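# Transfer iron pellets to tube, then cap with disc

## Task

Get the iron pellets out of the beaker and into the clear tube. Set the beaker upright on the bench again. Finish with the loose disc lying on top of the pellets and both rods passing through it.

## Robot and tools

Robot: two arms, left_arm and right_arm, each with a two-finger gripper and a wrist camera. Cameras are cam_high (overhead, 672x504), cam_left_wrist and cam_right_wrist (fisheye, 672x504). Something may occasionally tug a held part or nudge a loose one. Nothing may end up off the table.

Frames. Printed hand positions (metres), orientations (quaternion wxyz), velocities and targets are in the scene frame: origin at table-top height midway between the two nominal arm bases, +z up, +x out over the table, left_arm on the +y side (arm names do not match image sides). Real bases sit slightly off nominal; a BASES line, if present, gives the calibrated spot. Printed poses can be a few cm wrong, worse at long reach. Offsets, by contrast, use each arm's own Hand target axes. Gripper fingers point along its +z and open and close along its y. end_effector_position is between the pads, about 1 cm short of the fingertips.

The 14-number row. Every motion argument is built from rows of 14 numbers in [-1, 1]: for left_arm dx, dy, dz, rx, ry, rz, opening, then the same seven for right_arm. Both arms always appear. The six pose numbers are an offset from that arm's Hand target as it was when the action or move began, in the Hand target's own axes; 1.0 equals 0.6 m of travel or 180 degrees of turn; rx, ry, rz form a single rotation vector. Sending six zeros re-requests the current Hand target. Opening is absolute, not an offset: +1 fully open (0.094 m), -1 closed. Any value you send is a command, so to keep a gripper unchanged resend its present opening (shown under Tool commands).

execute_actions(actions, cameras). actions is a list of actions; each action is a list of up to 15 rows, each row run for one 1/30 s step; if fewer than 15 rows, the last row repeats to fill 15 steps. All rows of one action are offsets from that action's start pose; the next action starts from the new Hand target, so repeating an offset keeps moving. An empty list just reports state and images. cameras lists which images to return (omitted, null or ["all"] gives all; [] gives none; a bad name voids the call).

move(target, speed, blend, opening_speed, blocking, cameras). target is one 14-number row or a list of up to 15 rows; every row is an offset from the same starting Hand targets, not from the previous row. Grippers travel in straight lines, turning the short way, all finishing together, 0.5 s minimum and cut off at 10 s. speed: m/s per path, 0.002 to 0.5, default 0.25 (turn rate up to twice that in rad/s); one value or one per target. blend: corner rounding radius in m for lists, default 0 (stop at each). opening_speed: rate of finger command change per second on the -1..1 scale, at least 0.2; use a low value for fragile items. Openings for later targets are applied only after arriving and stopping. blocking=false returns after about 0.5 s while the move continues. Moves do not avoid obstacles or the other arm; faster moves lag, stray and hit harder, and targets set deep past a contact press harder. Keep paths away from an arm's own base, since that can flip its shoulder posture. The result adds a move: line: done, off_target, moving, held, fault and so on, plus limits (paced = pose clipped, held = steps withheld by a check). Arms not named in the ending are done (within 10 mm and 2 degrees). done does not mean free of contact.

wait(seconds 0 to 10, cameras): lets time pass holding commands; a running move carries on. stop(cameras): brakes a running move; needs stopping distance. zoom_image(camera, region [x0,y0,x1,y1] pixels, max 504x504): closer look at the latest image of cam_high, cam_left_wrist or cam_right_wrist. finished_scene(scene): ends the current scene (give its number); irreversible, and the goal must hold without the robot.

Controller behaviour. Each step the command is clipped to within 100 mm and 20 degrees of the measured pose, so one action may fall short. Hand target in results is the last commanded pose after clipping. Friction and gravity can leave the gripper a cm or more from it in free air; that is not contact evidence. To close a remaining gap, command again or add the missing offset. If an arm is blocked by an object it keeps pushing; relieve it by commanding the target back past the gripper. A clearance check may hold commands that bring one arm near the other's forearm, but it does not prevent gripper-to-gripper collisions.

Gripping. grip_measured uses the opening scale; idle it may read up to 1.6 mm wide. On a rigid part it reads up to about 3 mm (0.064) under the part's width, more for small or round parts. Full force (about 50-64 N per pad) is reached roughly 0.05 below the first-touch reading (0.11 for small or round objects). Release by commanding well above grip_measured.

Readings. Joint positions ends with the gripper opening in metres. Joint velocities say "within noise" when still. Joint torques include gravity, have per-arm offsets and noise, positive toward increasing angle; joints 1-3 wrap at ±28 N m. Joint limits (rad): waist -2.618..3.054, shoulder 0..3.142, elbow 0..3.142 (straight 2.901), wrist pitch -1.571..1.571, wrist yaw -1.571..1.571, wrist roll -2.094..2.094.

Heat. Holding loads, staying stretched or pushing at unreachable poses heats motors, even while idle. MOTOR HOT appears at 75 °C; at 90 °C an OVER-TEMPERATURE FAULT folds that arm away for the rest of the scene; at 100 °C it goes limp.

Avoid: dropping the beaker or pellets, releasing moving parts, slamming, hard pushes, arms colliding with each other, and any arm stop. Move smoothly.

Each tool is called by a JSON object that holds its "fn" and its "kwargs", one argument or row to a line.

## Session

{"fn": "execute_actions", "kwargs": {
  "actions": []
}}

Scene clock: 0.00 s.
left_arm: end_effector_position=(+0.2618, +0.0057, +0.2665) grip_measured=+1.000 end_effector_quat_wxyz=(+0.255, +0.492, +0.832, +0.029) | right_arm: end_effector_position=(+0.2414, -0.1332, +0.1888) grip_measured=+1.000 end_effector_quat_wxyz=(-0.390, +0.695, -0.565, -0.212)
Joint positions: left_arm=[-1.04 1.58 1.737 -1.297 -0.299 0.078 0.094] | right_arm=[0.184 1.27 0.849 -0.695 -0.831 -1.376 0.094]
Joint velocities: within noise
Joint torques (N m): no reading
Heat: left arm: 26 °C; right arm: 33 °C.
Hand target: left_arm +0.2629, +0.0052, +0.2767; +0.270, +0.485, +0.831, +0.022 | right_arm +0.2418, -0.1303, +0.1993; -0.403, +0.694, -0.557, -0.215
Tool commands: left_gripper/opening=+1.0 right_gripper/opening=+1.0

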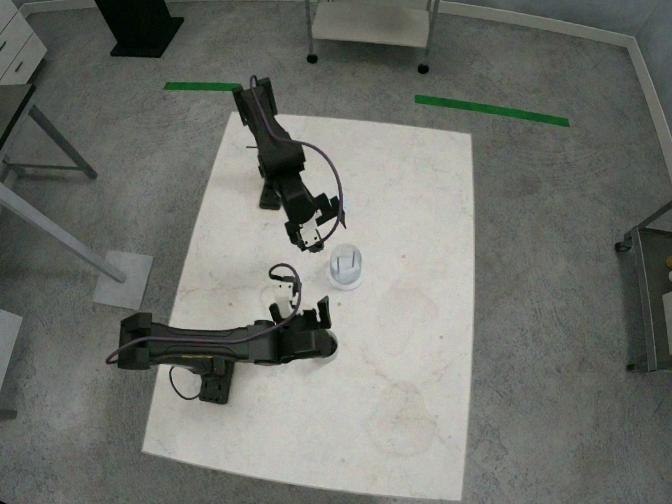

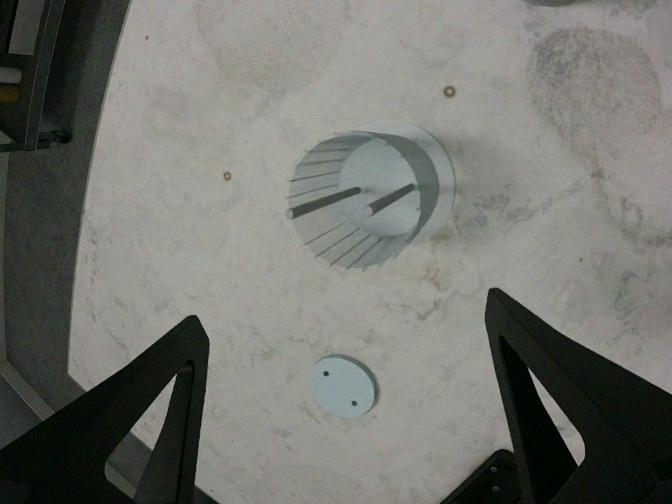

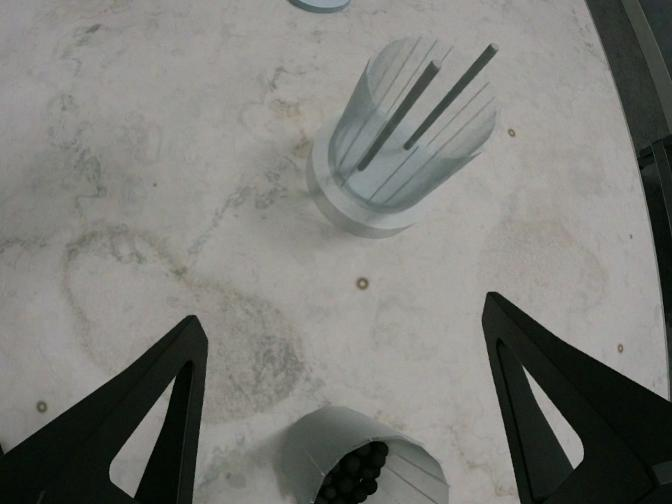

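{"fn": "zoom_image", "kwargs": {
  "camera": "cam_high",
  "region": [230, 170, 430, 370]
}}

{"fn": "zoom_image", "kwargs": {
  "camera": "cam_left_wrist",
  "region": [250, 90, 500, 440]
}}

{"fn": "zoom_image", "kwargs": {
  "camera": "cam_right_wrist",
  "region": [260, 0, 520, 260]
}}

{"fn": "zoom_image", "kwargs": {
  "camera": "cam_right_wrist",
  "region": [230, 344, 490, 504]
}}

Scaled by 2.520.

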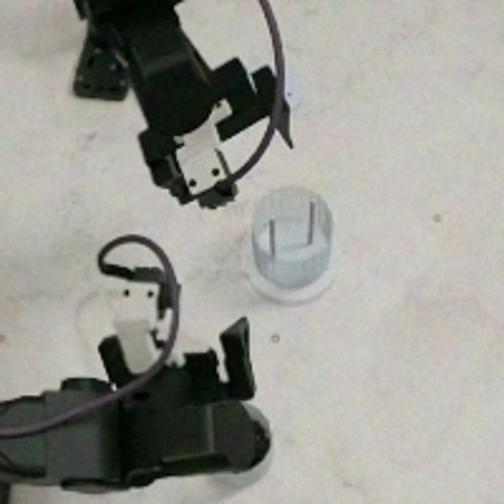

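Scaled by 1.440 from the camera's 672x504 image, which has a finer 960x720 frame.

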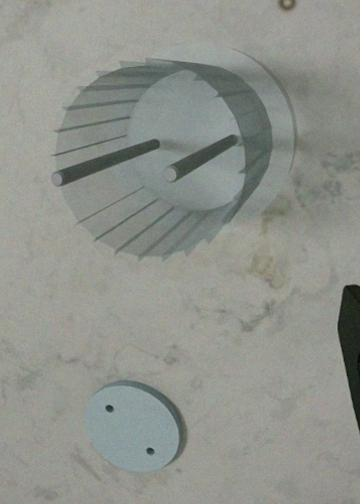

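Scaled by 1.938 from the camera's 672x504 image, which has a finer 960x720 frame.

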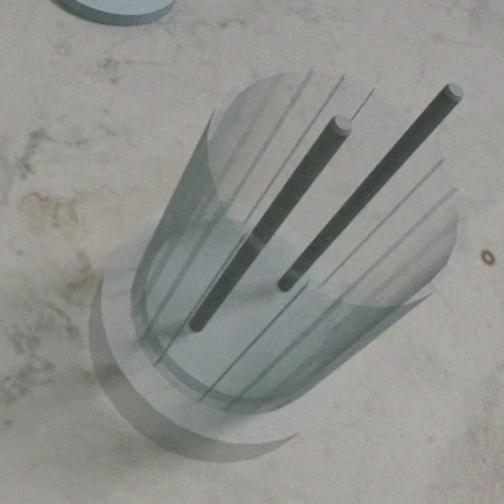

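Scaled by 1.938 from the camera's 672x504 image, which has a finer 960x720 frame.

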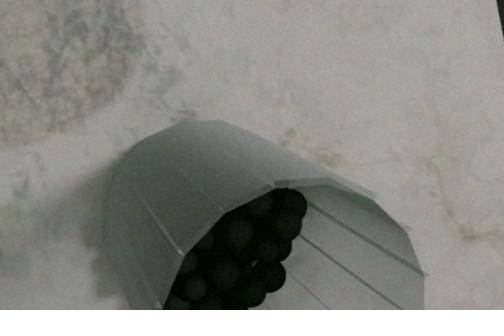

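{"fn": "move", "kwargs": {
  "target": [0.2783, 0.1242, -0.0638, 0.0246, 0.0304, -0.1673, 1, 0.0548, -0.0782, -0.1725, 0.2442, 0.0995, 0.335, 1],
  "speed": 0.2
}}

Scene clock: 23.33 s.
left_arm: end_effector_position=(+0.2482, +0.1878, +0.2586) grip_measured=+1.000 end_effector_quat_wxyz=(+0.210, +0.254, +0.943, -0.053) | right_arm: end_effector_position=(+0.2795, -0.2330, +0.2372) grip_measured=+1.000 end_effector_quat_wxyz=(+0.370, -0.163, +0.913, +0.063)
Joint positions: left_arm=[-0.414 1.123 1.388 -1.401 0.034 0.089 0.094] | right_arm=[0.232 0.976 0.912 -0.741 -0.07 -0.082 0.094]
Joint velocities: within noise
Joint torques (N m): left_arm=[0.61 -4.08 5.38 0.96 0.11 0.06] | right_arm=[0.7 -1.65 8.29 1.14 0.05 0.2]
Heat: left arm: 28 °C; right arm: 33 °C.
Hand target: left_arm +0.2401, +0.1899, +0.2602; +0.209, +0.261, +0.941, -0.058 | right_arm +0.2800, -0.2301, +0.2502; +0.377, -0.160, +0.910, +0.066
Off the commanded pose: left_arm 0.009 m, 1 deg | right_arm 0.013 m, 1 deg.
move: off_target (right_arm)

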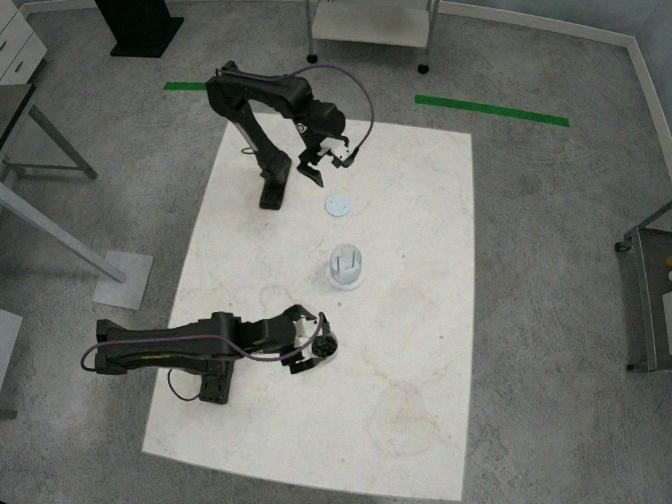

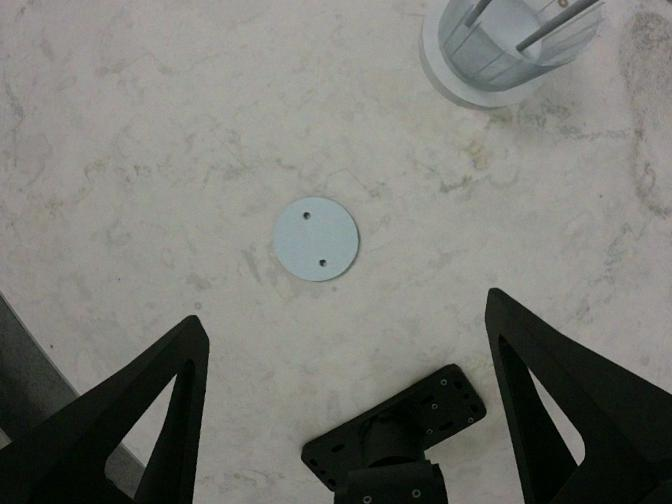

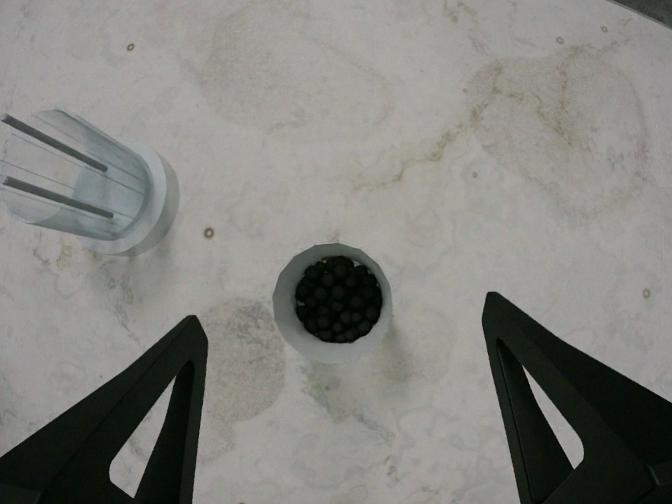

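{"fn": "zoom_image", "kwargs": {
  "camera": "cam_left_wrist",
  "region": [250, 170, 390, 310]
}}

{"fn": "zoom_image", "kwargs": {
  "camera": "cam_right_wrist",
  "region": [240, 220, 420, 400]
}}

{"fn": "zoom_image", "kwargs": {
  "camera": "cam_high",
  "region": [270, 180, 400, 380]
}}

{"fn": "zoom_image", "kwargs": {
  "camera": "cam_right_wrist",
  "region": [0, 90, 200, 290]
}}

Scaled by 3.600 from the camera's 672x504 image, which has a finer 960x720 frame.

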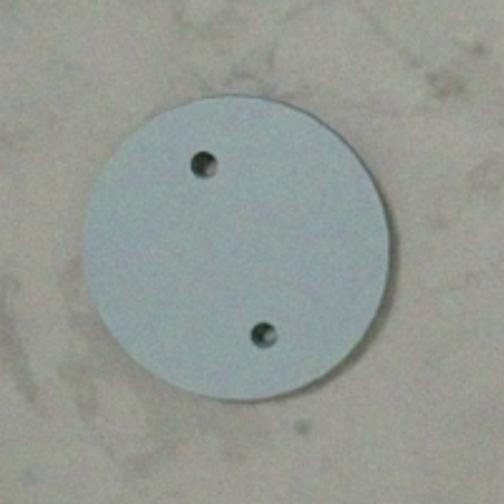

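Scaled by 2.800 from the camera's 672x504 image, which has a finer 960x720 frame.

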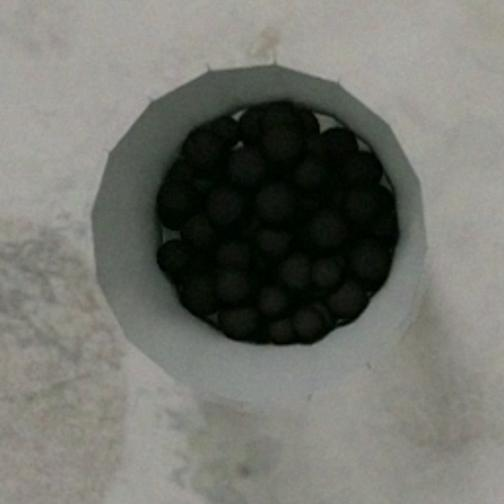

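Scaled by 2.520.

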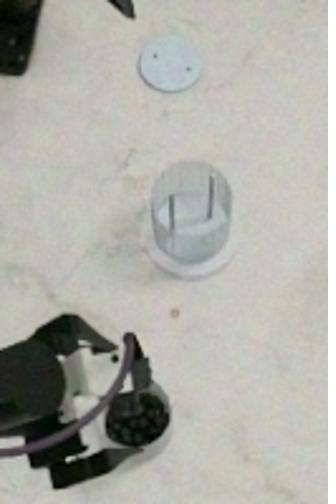

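Scaled by 2.520 from the camera's 672x504 image, which has a finer 960x720 frame.

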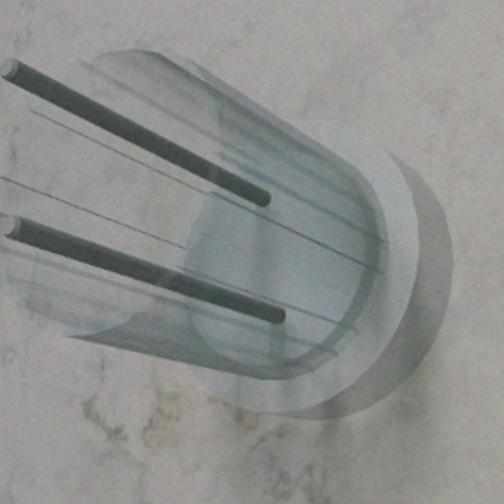

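{"fn": "zoom_image", "kwargs": {
  "camera": "cam_right_wrist",
  "region": [100, 270, 280, 504]
}}

{"fn": "zoom_image", "kwargs": {
  "camera": "cam_left_wrist",
  "region": [390, 0, 630, 140]
}}

{"fn": "zoom_image", "kwargs": {
  "camera": "cam_left_wrist",
  "region": [440, 270, 672, 504]
}}

Scaled by 2.154 from the camera's 672x504 image, which has a finer 960x720 frame.

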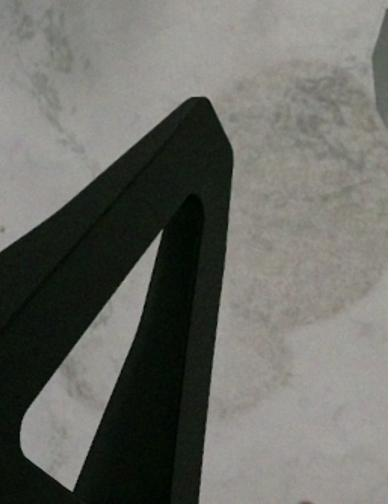

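Scaled by 2.100 from the camera's 672x504 image, which has a finer 960x720 frame.

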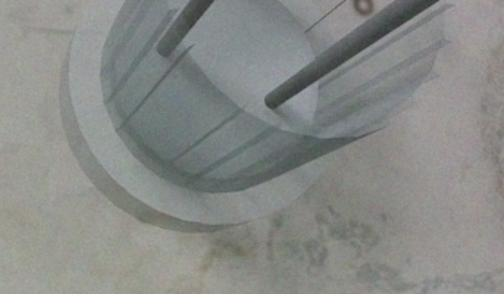

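Scaled by 2.154 from the camera's 672x504 image, which has a finer 960x720 frame.

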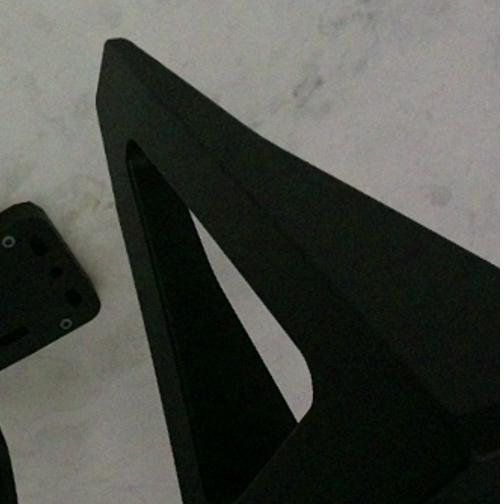

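{"fn": "move", "kwargs": {
  "target": [0, 0, 0, 0, 0, 0, 1, 0.0223, 0.0155, 0.0253, 0, -0.0833, 0, 1],
  "speed": 0.15
}}

Scene clock: 60.30 s.
left_arm: end_effector_position=(+0.2481, +0.1876, +0.2586) grip_measured=+1.000 end_effector_quat_wxyz=(+0.210, +0.255, +0.942, -0.054) | right_arm: end_effector_position=(+0.2752, -0.2246, +0.2204) grip_measured=+1.000 end_effector_quat_wxyz=(+0.471, -0.154, +0.865, +0.080)
Joint positions: left_arm=[-0.414 1.123 1.388 -1.401 0.035 0.09 0.094] | right_arm=[0.279 0.773 0.605 -0.408 -0.044 -0.037 0.094]
Joint velocities: within noise
Joint torques (N m): left_arm=[0.68 -4.11 5.45 0.95 0.13 0.07] | right_arm=[0.62 -1.84 4.85 1.91 0.04 0.18]
Heat: left arm: 27 °C; right arm: 32 °C.
Hand target: left_arm +0.2401, +0.1899, +0.2602; +0.209, +0.261, +0.941, -0.058 | right_arm +0.2780, -0.2209, +0.2300; +0.493, -0.150, +0.853, +0.087
Off the commanded pose: left_arm 0.009 m, 1 deg | right_arm 0.011 m, 3 deg.
move: off_target (right_arm)

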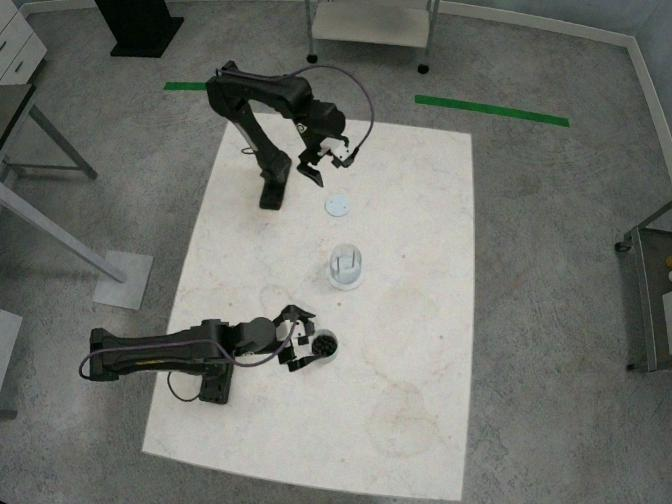

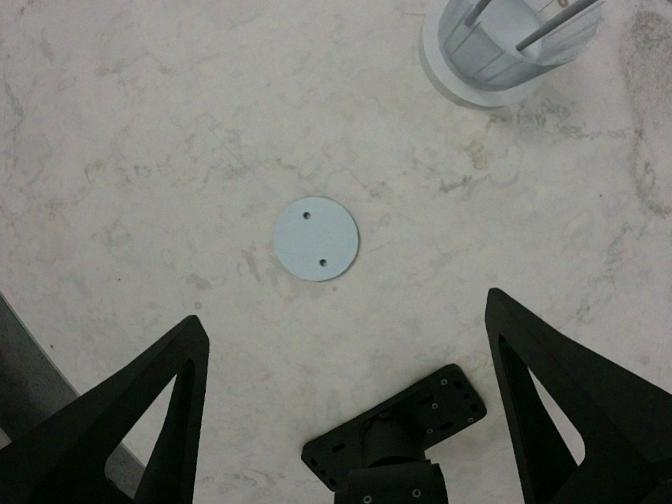

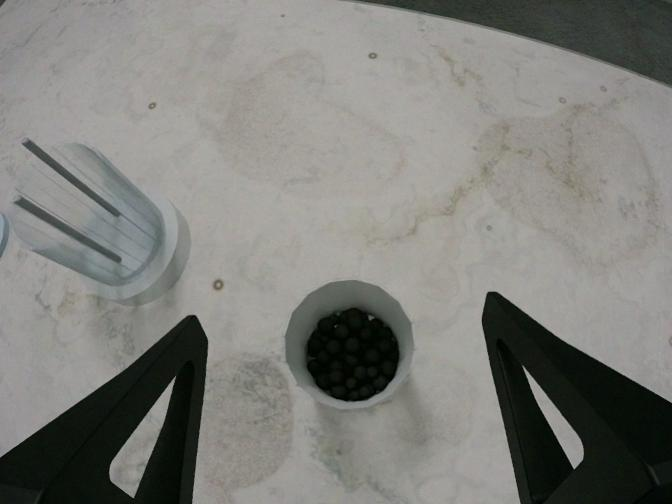

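{"fn": "move", "kwargs": {
  "target": [0, 0, 0, 0, 0, 0, 1, 0.1255, 0.005, 0.0828, 0, 0, 0, 1],
  "speed": 0.12,
  "cameras": ["cam_right_wrist", "cam_high"]
}}

Scene clock: 63.67 s.
left_arm: end_effector_position=(+0.2481, +0.1876, +0.2586) grip_measured=+1.000 end_effector_quat_wxyz=(+0.210, +0.255, +0.942, -0.054) | right_arm: end_effector_position=(+0.2788, -0.2203, +0.1335) grip_measured=+1.000 end_effector_quat_wxyz=(+0.477, -0.154, +0.862, +0.080)
Joint positions: left_arm=[-0.414 1.123 1.388 -1.401 0.035 0.09 0.094] | right_arm=[0.301 0.868 0.269 0.037 -0.025 -0.026 0.094]
Joint velocities: within noise
Joint torques (N m): left_arm=[0.84 -4.05 5.35 0.96 0.15 0.07] | right_arm=[0.7 -0.91 4.66 1.93 0.07 0.15]
Heat: left arm: 27 °C; right arm: 32 °C.
Hand target: left_arm +0.2401, +0.1899, +0.2602; +0.209, +0.261, +0.941, -0.058 | right_arm +0.2821, -0.2163, +0.1399; +0.493, -0.150, +0.853, +0.087
Off the commanded pose: left_arm 0.009 m, 1 deg | right_arm 0.008 m, 2 deg.
move: done
Images, in order (width x height): cam_high 672x504, cam_right_wrist 672x504.

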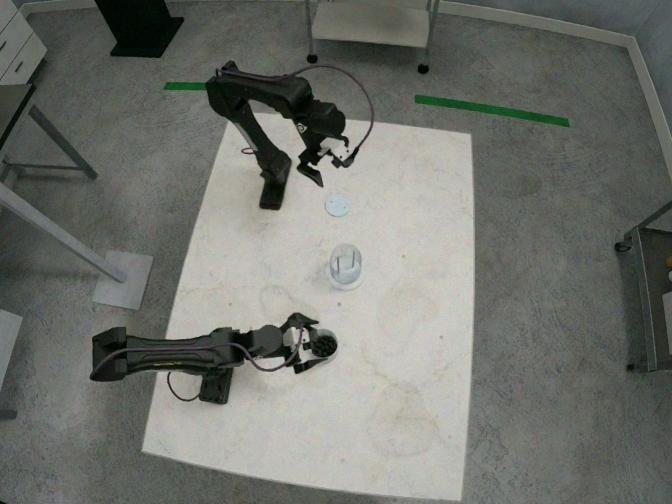

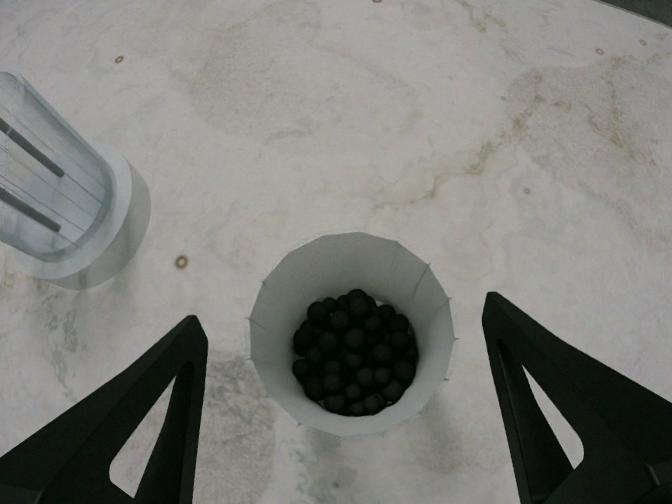

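{"fn": "move", "kwargs": {
  "target": [0, 0, 0, 0, 0, 0, 1, 0.1122, -0.0028, 0.0657, 0, 0, 0, 1],
  "speed": 0.08,
  "cameras": ["cam_right_wrist", "cam_high"]
}}

Scene clock: 67.77 s.
left_arm: end_effector_position=(+0.2481, +0.1876, +0.2586) grip_measured=+1.000 end_effector_quat_wxyz=(+0.210, +0.255, +0.942, -0.054) | right_arm: end_effector_position=(+0.2814, -0.2195, +0.0566) grip_measured=+1.000 end_effector_quat_wxyz=(+0.479, -0.154, +0.860, +0.080)
Joint positions: left_arm=[-0.414 1.123 1.388 -1.401 0.035 0.09 0.094] | right_arm=[0.301 1.397 0.051 0.79 -0.025 -0.026 0.094]
Joint velocities: within noise
Joint torques (N m): left_arm=[0.75 -4 5.33 0.93 0.1 0.06] | right_arm=[-0.2 -2.36 2.29 1.94 -0.03 0.11]
Heat: left arm: 27 °C; right arm: 32 °C.
Hand target: left_arm +0.2401, +0.1899, +0.2602; +0.209, +0.261, +0.941, -0.058 | right_arm +0.2832, -0.2177, +0.0619; +0.493, -0.150, +0.853, +0.087
Off the commanded pose: left_arm 0.009 m, 1 deg | right_arm 0.006 m, 2 deg.
move: done
Images, in order (width x height): cam_high 672x504, cam_right_wrist 672x504.

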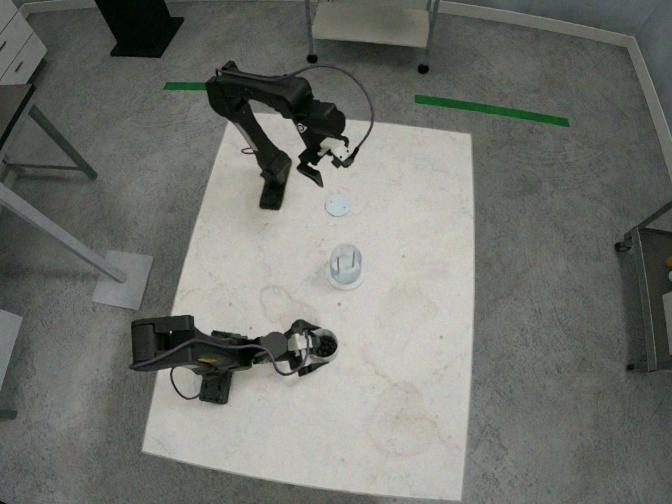

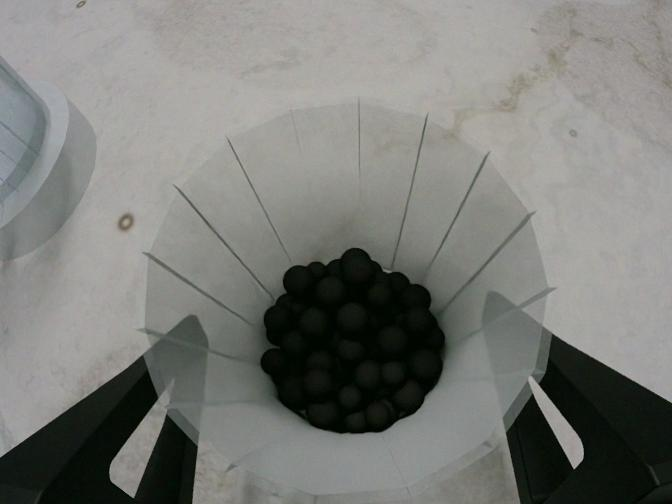

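{"fn": "move", "kwargs": {
  "target": [0, 0, 0, 0, 0, 0, 1, 0, 0, 0, 0, 0, 0, 0.45],
  "opening_speed": 0.3,
  "cameras": ["cam_right_wrist"]
}}

Scene clock: 70.67 s.
left_arm: end_effector_position=(+0.2481, +0.1876, +0.2586) grip_measured=+1.000 end_effector_quat_wxyz=(+0.210, +0.255, +0.942, -0.054) | right_arm: end_effector_position=(+0.2817, -0.2197, +0.0569) grip_measured=+0.642 end_effector_quat_wxyz=(+0.480, -0.152, +0.860, +0.081)
Joint positions: left_arm=[-0.414 1.123 1.388 -1.401 0.035 0.09 0.094] | right_arm=[0.301 1.397 0.051 0.792 -0.024 -0.023 0.077]
Joint velocities: within noise
Joint torques (N m): left_arm=[0.58 -4.12 5.26 1.01 0.16 0.12] | right_arm=[-0.18 -2.33 2.3 1.94 -0.03 0.07]
Heat: left arm: 27 °C; right arm: 32 °C.
Hand target: left_arm +0.2401, +0.1899, +0.2602; +0.209, +0.261, +0.941, -0.058 | right_arm +0.2832, -0.2177, +0.0619; +0.493, -0.150, +0.853, +0.087
Off the commanded pose: left_arm 0.009 m, 1 deg | right_arm 0.006 m, 2 deg.
move: done
Images, in order (width x height): cam_right_wrist 672x504.

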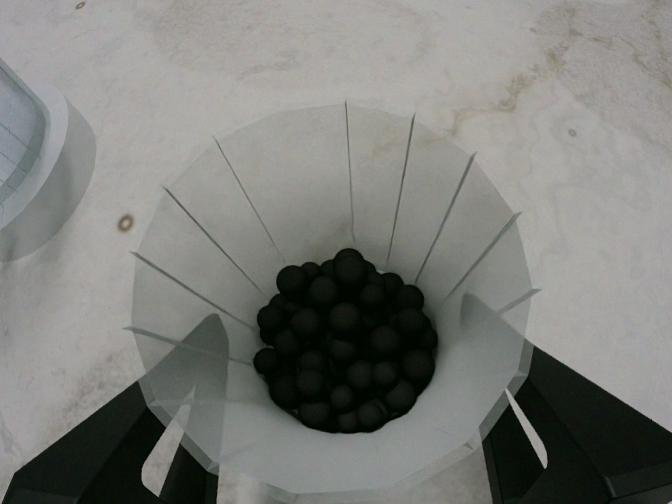

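{"fn": "move", "kwargs": {
  "target": [-0.0472, 0.0072, 0.0035, 0.1905, -0.3026, 0.1411, 1, -0.1443, 0, -0.0833, 0, 0, 0, 0.45],
  "speed": 0.15
}}

Scene clock: 80.30 s.
left_arm: end_effector_position=(+0.2617, +0.1780, +0.2578) grip_measured=+1.000 end_effector_quat_wxyz=(+0.515, +0.447, +0.623, -0.382) | right_arm: end_effector_position=(+0.2682, -0.2240, +0.1242) grip_measured=+0.642 end_effector_quat_wxyz=(+0.446, -0.155, +0.878, +0.076)
Joint positions: left_arm=[0.334 1.215 0.928 -1.326 1.393 1.598 0.094] | right_arm=[0.301 0.845 0.284 -0.072 -0.024 -0.023 0.077]
Joint velocities: within noise
Joint torques (N m): left_arm=[0.57 -2.56 7.66 0.19 0.93 0.09] | right_arm=[-0.18 -3.45 9.42 1.68 -0.05 0.12]
Heat: left arm: 27 °C; right arm: 32 °C.
Hand target: left_arm +0.2651, +0.1799, +0.2703; +0.531, +0.444, +0.611, -0.385 | right_arm +0.2831, -0.2177, +0.1619; +0.493, -0.150, +0.853, +0.087
Off the commanded pose: left_arm 0.013 m, 2 deg | right_arm 0.041 m, 6 deg.
move: off_target (left_arm, right_arm)

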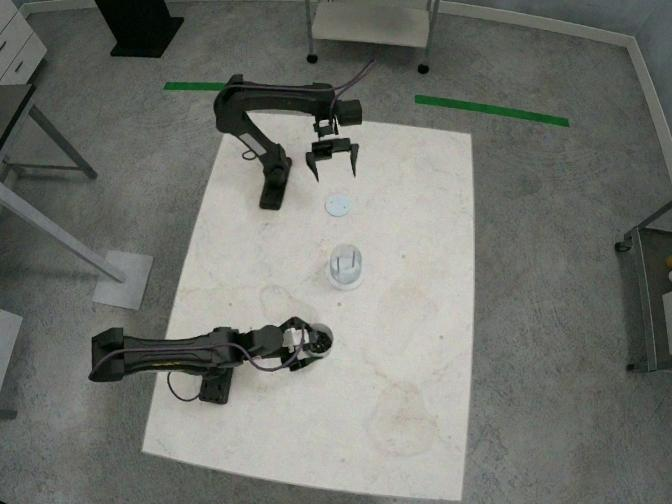

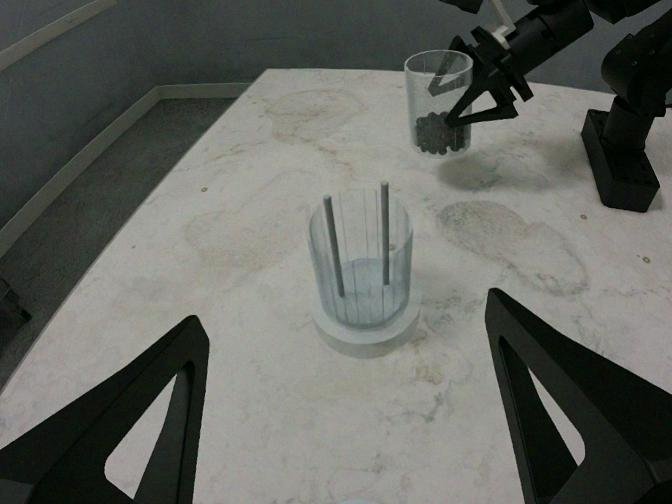

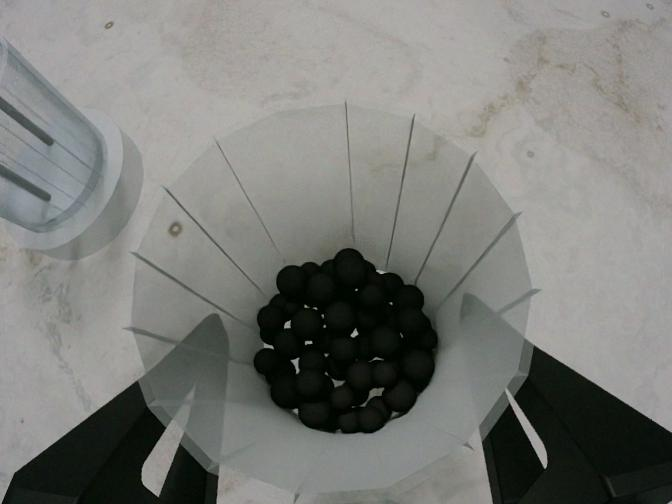

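{"fn": "zoom_image", "kwargs": {
  "camera": "cam_left_wrist",
  "region": [270, 150, 460, 380]
}}

{"fn": "zoom_image", "kwargs": {
  "camera": "cam_left_wrist",
  "region": [380, 20, 560, 180]
}}

Scaled by 2.191 from the camera's 672x504 image, which has a finer 960x720 frame.

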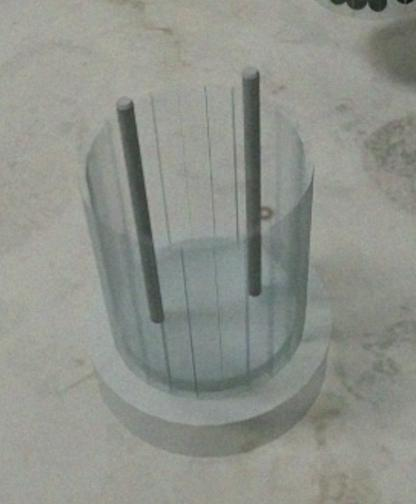

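Scaled by 2.800 from the camera's 672x504 image, which has a finer 960x720 frame.

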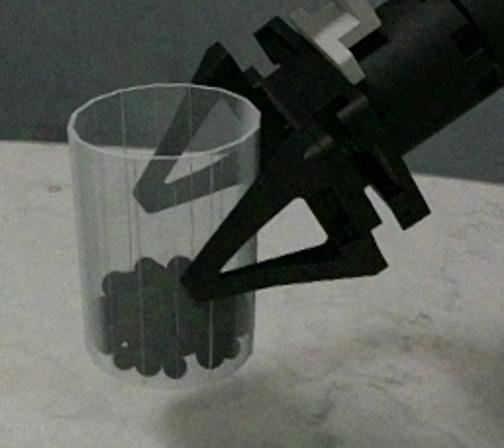

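{"fn": "move", "kwargs": {
  "target": [0, 0, 0, 0, 0, 0, 1, -0.1087, 0.0002, 0.228, -0.0048, -0.025, -0.0028, 0.45],
  "speed": 0.12
}}

Scene clock: 95.07 s.
left_arm: end_effector_position=(+0.2613, +0.1778, +0.2580) grip_measured=+1.000 end_effector_quat_wxyz=(+0.515, +0.449, +0.622, -0.383) | right_arm: end_effector_position=(+0.3973, -0.1816, +0.1096) grip_measured=+0.642 end_effector_quat_wxyz=(+0.460, -0.154, +0.871, +0.079)
Joint positions: left_arm=[0.334 1.224 0.934 -1.349 1.393 1.624 0.094] | right_arm=[0.301 1.595 0.631 0.364 -0.027 -0.023 0.077]
Joint velocities: within noise
Joint torques (N m): left_arm=[0.75 -2.15 7.76 0.11 0.88 0.08] | right_arm=[0.36 -6.31 8.09 2.43 -0.09 0.04]
Heat: left arm: 28 °C; right arm: 32 °C.
Hand target: left_arm +0.2651, +0.1799, +0.2703; +0.531, +0.444, +0.611, -0.385 | right_arm +0.4251, -0.1660, +0.1501; +0.525, -0.154, +0.831, +0.097
Off the commanded pose: left_arm 0.013 m, 2 deg | right_arm 0.052 m, 9 deg.
move: off_target (left_arm, right_arm)

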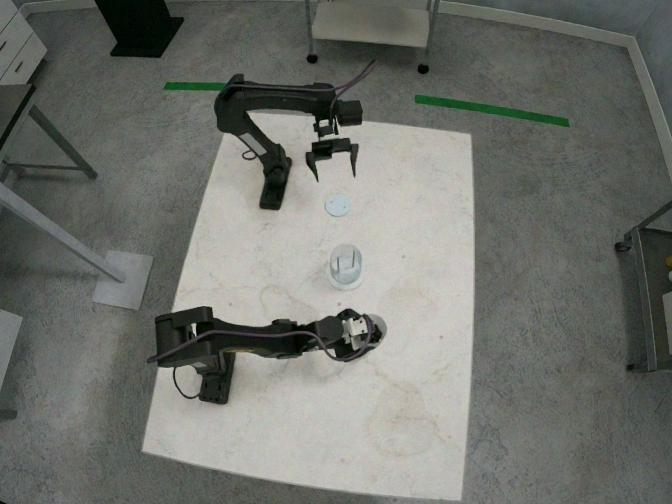

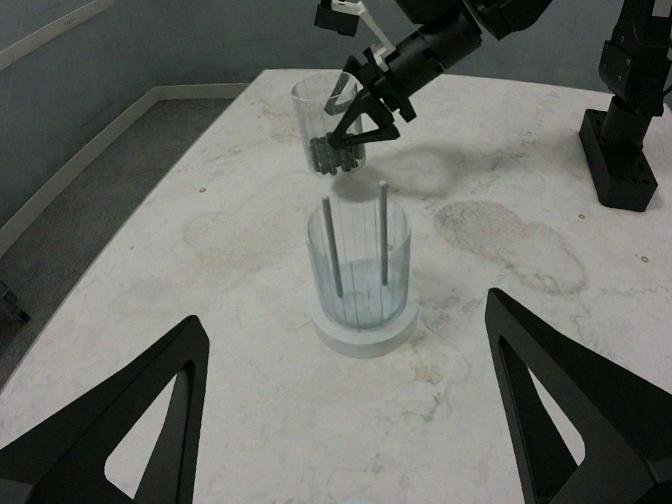

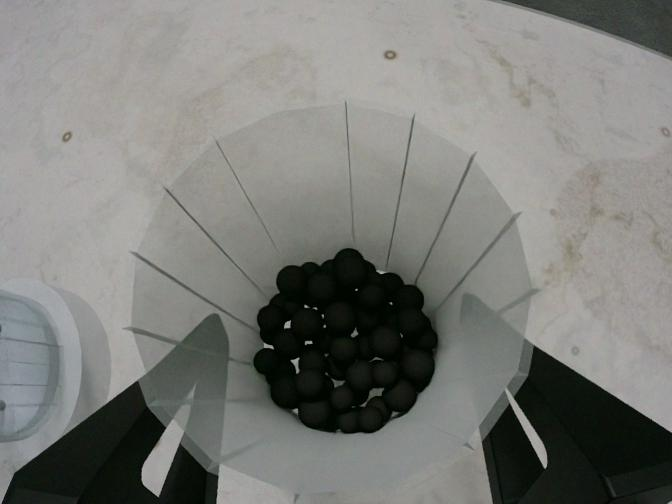

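{"fn": "move", "kwargs": {
  "target": [0, 0, 0, 0, 0, 0, 1, 0.0602, 0, 0.0286, 0, -0.0167, 0, 0.45],
  "speed": 0.08,
  "cameras": ["cam_left_wrist"]
}}

{"fn": "zoom_image", "kwargs": {
  "camera": "cam_left_wrist",
  "region": [270, 40, 430, 200]
}}

Scene clock: 97.60 s.
left_arm: end_effector_position=(+0.2610, +0.1777, +0.2580) grip_measured=+1.000 end_effector_quat_wxyz=(+0.514, +0.449, +0.622, -0.384) | right_arm: end_effector_position=(+0.4118, -0.1766, +0.0830) grip_measured=+0.642 end_effector_quat_wxyz=(+0.497, -0.152, +0.850, +0.085)
Joint positions: left_arm=[0.334 1.224 0.934 -1.352 1.393 1.627 0.094] | right_arm=[0.301 1.778 0.58 0.683 -0.029 -0.023 0.077]
Joint velocities: within noise
Joint torques (N m): left_arm=[0.68 -2.25 7.9 0.12 0.89 0.02] | right_arm=[0.28 -7.01 4.15 2.54 -0.11 0.09]
Heat: left arm: 28 °C; right arm: 33 °C.
Hand target: left_arm +0.2651, +0.1799, +0.2703; +0.531, +0.444, +0.611, -0.385 | right_arm +0.4251, -0.1660, +0.1101; +0.547, -0.152, +0.817, +0.101
Off the commanded pose: left_arm 0.013 m, 2 deg | right_arm 0.032 m, 7 deg.
move: off_target (left_arm, right_arm)
Images, in order (width x height): cam_left_wrist 672x504.

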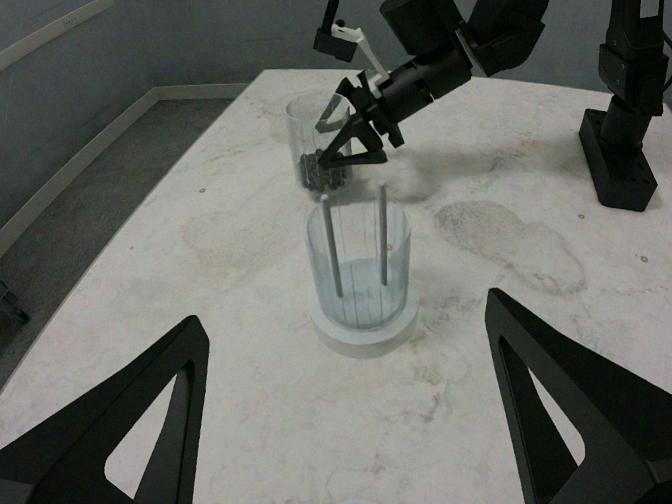

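Scaled by 3.150 from the camera's 672x504 image, which has a finer 960x720 frame.

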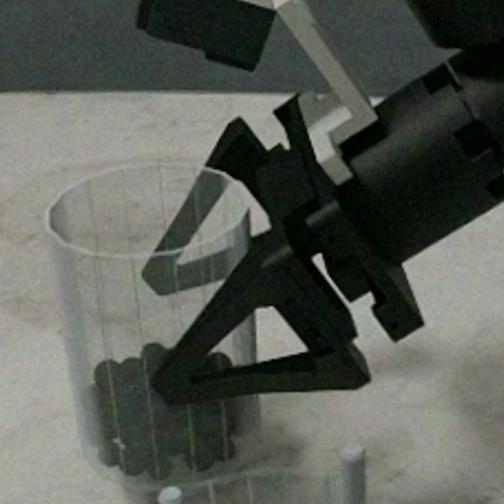

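{"fn": "move", "kwargs": {
  "target": [0, 0, 0, 0, 0, 0, 1, 0.0308, 0, 0.0127, 0, 0.0111, 0, 0.45],
  "speed": 0.06,
  "cameras": ["cam_left_wrist"]
}}

{"fn": "zoom_image", "kwargs": {
  "camera": "cam_left_wrist",
  "region": [270, 60, 430, 220]
}}

Scene clock: 99.67 s.
left_arm: end_effector_position=(+0.2609, +0.1777, +0.2580) grip_measured=+1.000 end_effector_quat_wxyz=(+0.514, +0.449, +0.622, -0.384) | right_arm: end_effector_position=(+0.4104, -0.1771, +0.0637) grip_measured=+0.642 end_effector_quat_wxyz=(+0.482, -0.153, +0.859, +0.083)
Joint positions: left_arm=[0.334 1.224 0.934 -1.353 1.393 1.629 0.094] | right_arm=[0.301 1.838 0.58 0.709 -0.029 -0.023 0.077]
Joint velocities: within noise
Joint torques (N m): left_arm=[0.7 -2.15 7.83 0.08 0.94 0.06] | right_arm=[0.34 -7.28 4.21 2.53 -0.1 0.07]
Heat: left arm: 28 °C; right arm: 33 °C.
Hand target: left_arm +0.2651, +0.1799, +0.2703; +0.531, +0.444, +0.611, -0.385 | right_arm +0.4251, -0.1660, +0.0901; +0.532, -0.153, +0.827, +0.098
Off the commanded pose: left_arm 0.013 m, 2 deg | right_arm 0.032 m, 7 deg.
move: off_target (left_arm, right_arm)
Images, in order (width x height): cam_left_wrist 672x504.

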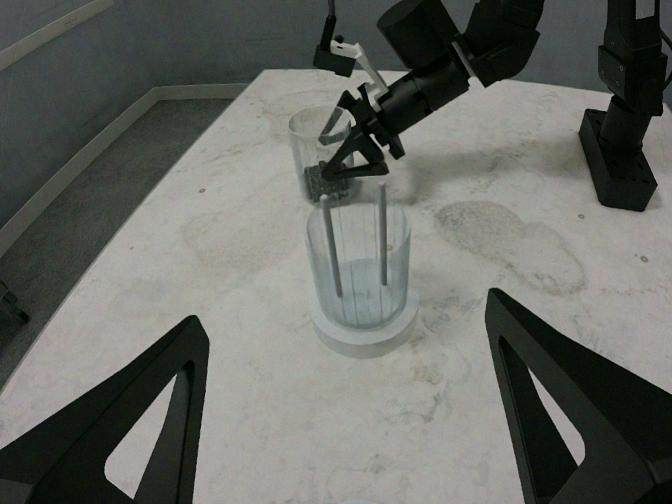

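Scaled by 3.150 from the camera's 672x504 image, which has a finer 960x720 frame.

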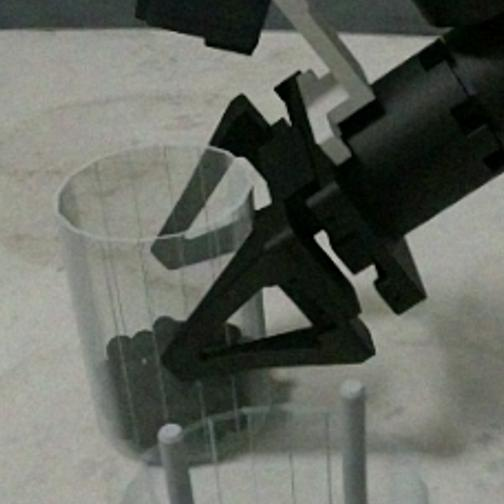

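{"fn": "move", "kwargs": {
  "target": [0, 0, 0, 0, 0, 0, 1, 0.0123, 0, 0.0051, 0, 0, 0, 0.45],
  "speed": 0.04,
  "cameras": ["cam_left_wrist", "cam_right_wrist"]
}}

{"fn": "zoom_image", "kwargs": {
  "camera": "cam_left_wrist",
  "region": [270, 60, 430, 220]
}}

Scene clock: 101.13 s.
left_arm: end_effector_position=(+0.2609, +0.1777, +0.2580) grip_measured=+1.000 end_effector_quat_wxyz=(+0.514, +0.449, +0.622, -0.384) | right_arm: end_effector_position=(+0.4127, -0.1756, +0.0592) grip_measured=+0.642 end_effector_quat_wxyz=(+0.487, -0.155, +0.856, +0.083)
Joint positions: left_arm=[0.334 1.224 0.934 -1.353 1.393 1.629 0.094] | right_arm=[0.302 1.871 0.58 0.753 -0.029 -0.026 0.077]
Joint velocities: within noise
Joint torques (N m): left_arm=[0.58 -2 7.87 0.1 0.89 0.07] | right_arm=[0.34 -7.16 3.54 2.45 -0.08 0.05]
Heat: left arm: 28 °C; right arm: 33 °C.
Hand target: left_arm +0.2651, +0.1799, +0.2703; +0.531, +0.444, +0.611, -0.385 | right_arm +0.4248, -0.1661, +0.0821; +0.532, -0.153, +0.827, +0.098
Off the commanded pose: left_arm 0.013 m, 2 deg | right_arm 0.028 m, 6 deg.
move: off_target (left_arm, right_arm)
Images, in order (width x height): cam_left_wrist 672x504, cam_right_wrist 672x504.

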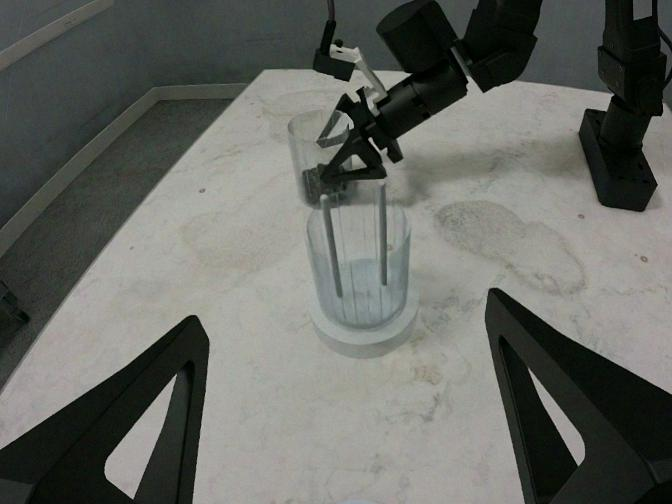

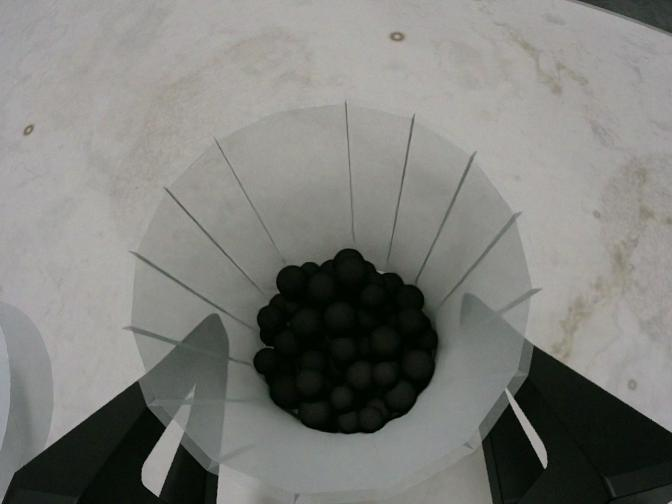

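Scaled by 3.150 from the camera's 672x504 image, which has a finer 960x720 frame.

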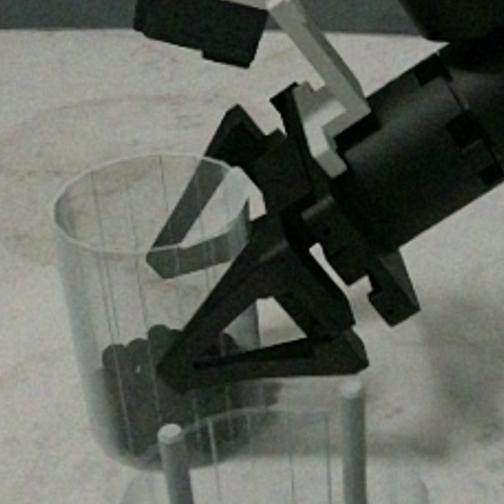

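{"fn": "move", "kwargs": {
  "target": [0, 0, 0, 0, 0, 0, 1, 0.0123, 0, 0.0051, 0, 0, 0, 0.45],
  "speed": 0.04,
  "cameras": ["cam_left_wrist"]
}}

{"fn": "zoom_image", "kwargs": {
  "camera": "cam_left_wrist",
  "region": [270, 60, 430, 220]
}}

Scene clock: 102.53 s.
left_arm: end_effector_position=(+0.2609, +0.1777, +0.2580) grip_measured=+1.000 end_effector_quat_wxyz=(+0.515, +0.449, +0.622, -0.383) | right_arm: end_effector_position=(+0.4178, -0.1740, +0.0599) grip_measured=+0.642 end_effector_quat_wxyz=(+0.502, -0.153, +0.847, +0.085)
Joint positions: left_arm=[0.334 1.224 0.934 -1.353 1.393 1.63 0.094] | right_arm=[0.302 1.905 0.58 0.823 -0.029 -0.026 0.077]
Joint velocities: within noise
Joint torques (N m): left_arm=[0.85 -2.32 7.71 0.14 0.87 0.06] | right_arm=[0.27 -6.93 3.07 2.3 -0.08 0.05]
Heat: left arm: 28 °C; right arm: 33 °C.
Hand target: left_arm +0.2651, +0.1799, +0.2703; +0.531, +0.444, +0.611, -0.385 | right_arm +0.4246, -0.1663, +0.0741; +0.532, -0.153, +0.827, +0.098
Off the commanded pose: left_arm 0.013 m, 2 deg | right_arm 0.018 m, 4 deg.
move: off_target (left_arm, right_arm)
Images, in order (width x height): cam_left_wrist 672x504.

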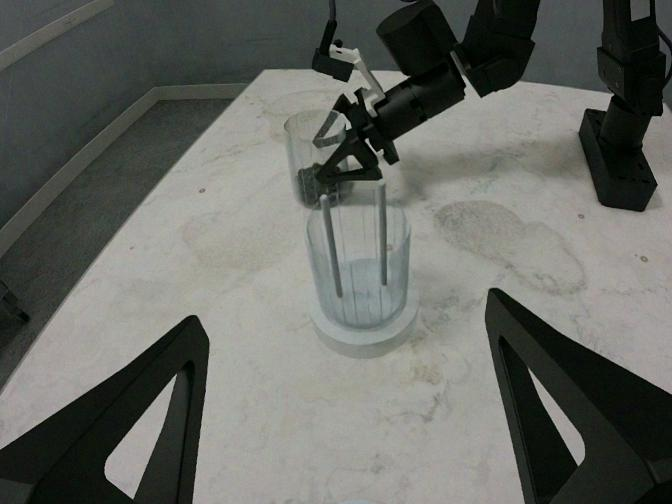

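Scaled by 3.150 from the camera's 672x504 image, which has a finer 960x720 frame.

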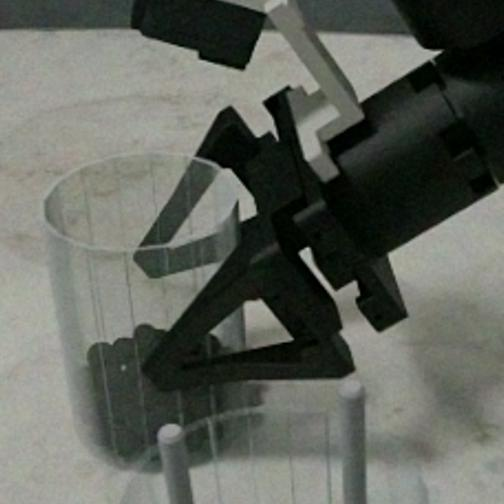

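{"fn": "move", "kwargs": {
  "target": [0, 0, 0, 0, 0, 0, 1, 0.003, 0, 0.0015, 0, 0.0194, 0, 0.45],
  "speed": 0.04,
  "cameras": ["cam_left_wrist"]
}}

{"fn": "zoom_image", "kwargs": {
  "camera": "cam_left_wrist",
  "region": [270, 60, 430, 220]
}}

Scene clock: 104.60 s.
left_arm: end_effector_position=(+0.2609, +0.1777, +0.2580) grip_measured=+1.000 end_effector_quat_wxyz=(+0.515, +0.449, +0.622, -0.383) | right_arm: end_effector_position=(+0.4185, -0.1737, +0.0591) grip_measured=+0.642 end_effector_quat_wxyz=(+0.499, -0.154, +0.849, +0.085)
Joint positions: left_arm=[0.334 1.224 0.934 -1.353 1.393 1.63 0.094] | right_arm=[0.302 1.905 0.588 0.807 -0.029 -0.026 0.077]
Joint velocities: within noise
Joint torques (N m): left_arm=[0.79 -2.11 7.9 0.13 0.94 0.13] | right_arm=[0.36 -9.54 5.3 1.32 -0.05 0]
Heat: left arm: 28 °C; right arm: 33 °C.
Hand target: left_arm +0.2651, +0.1799, +0.2703; +0.531, +0.444, +0.611, -0.385 | right_arm +0.4246, -0.1662, +0.0721; +0.507, -0.156, +0.843, +0.093
Off the commanded pose: left_arm 0.013 m, 2 deg | right_arm 0.016 m, 2 deg.
move: off_target (left_arm, right_arm)
Images, in order (width x height): cam_left_wrist 672x504.

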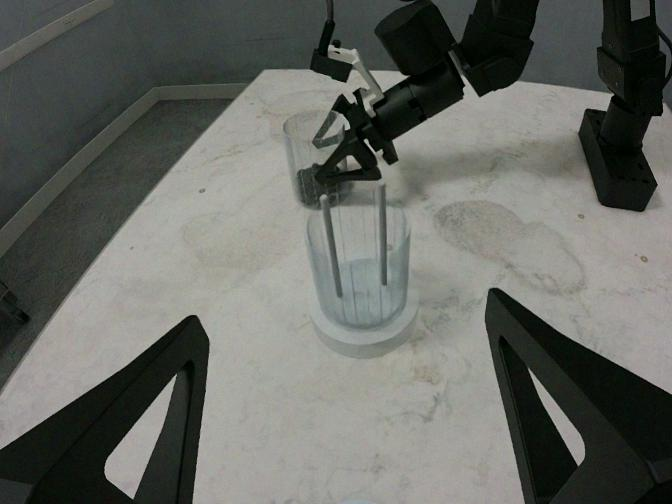

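Scaled by 3.150 from the camera's 672x504 image, which has a finer 960x720 frame.

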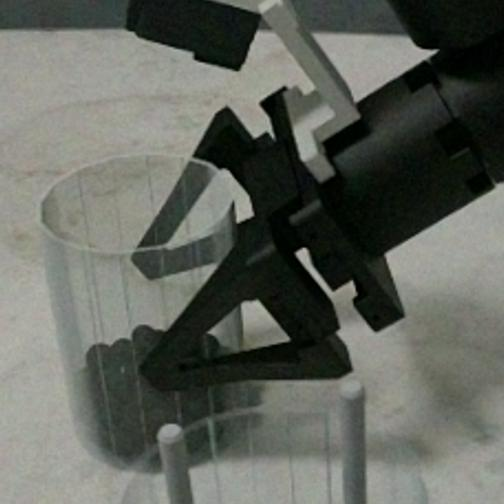

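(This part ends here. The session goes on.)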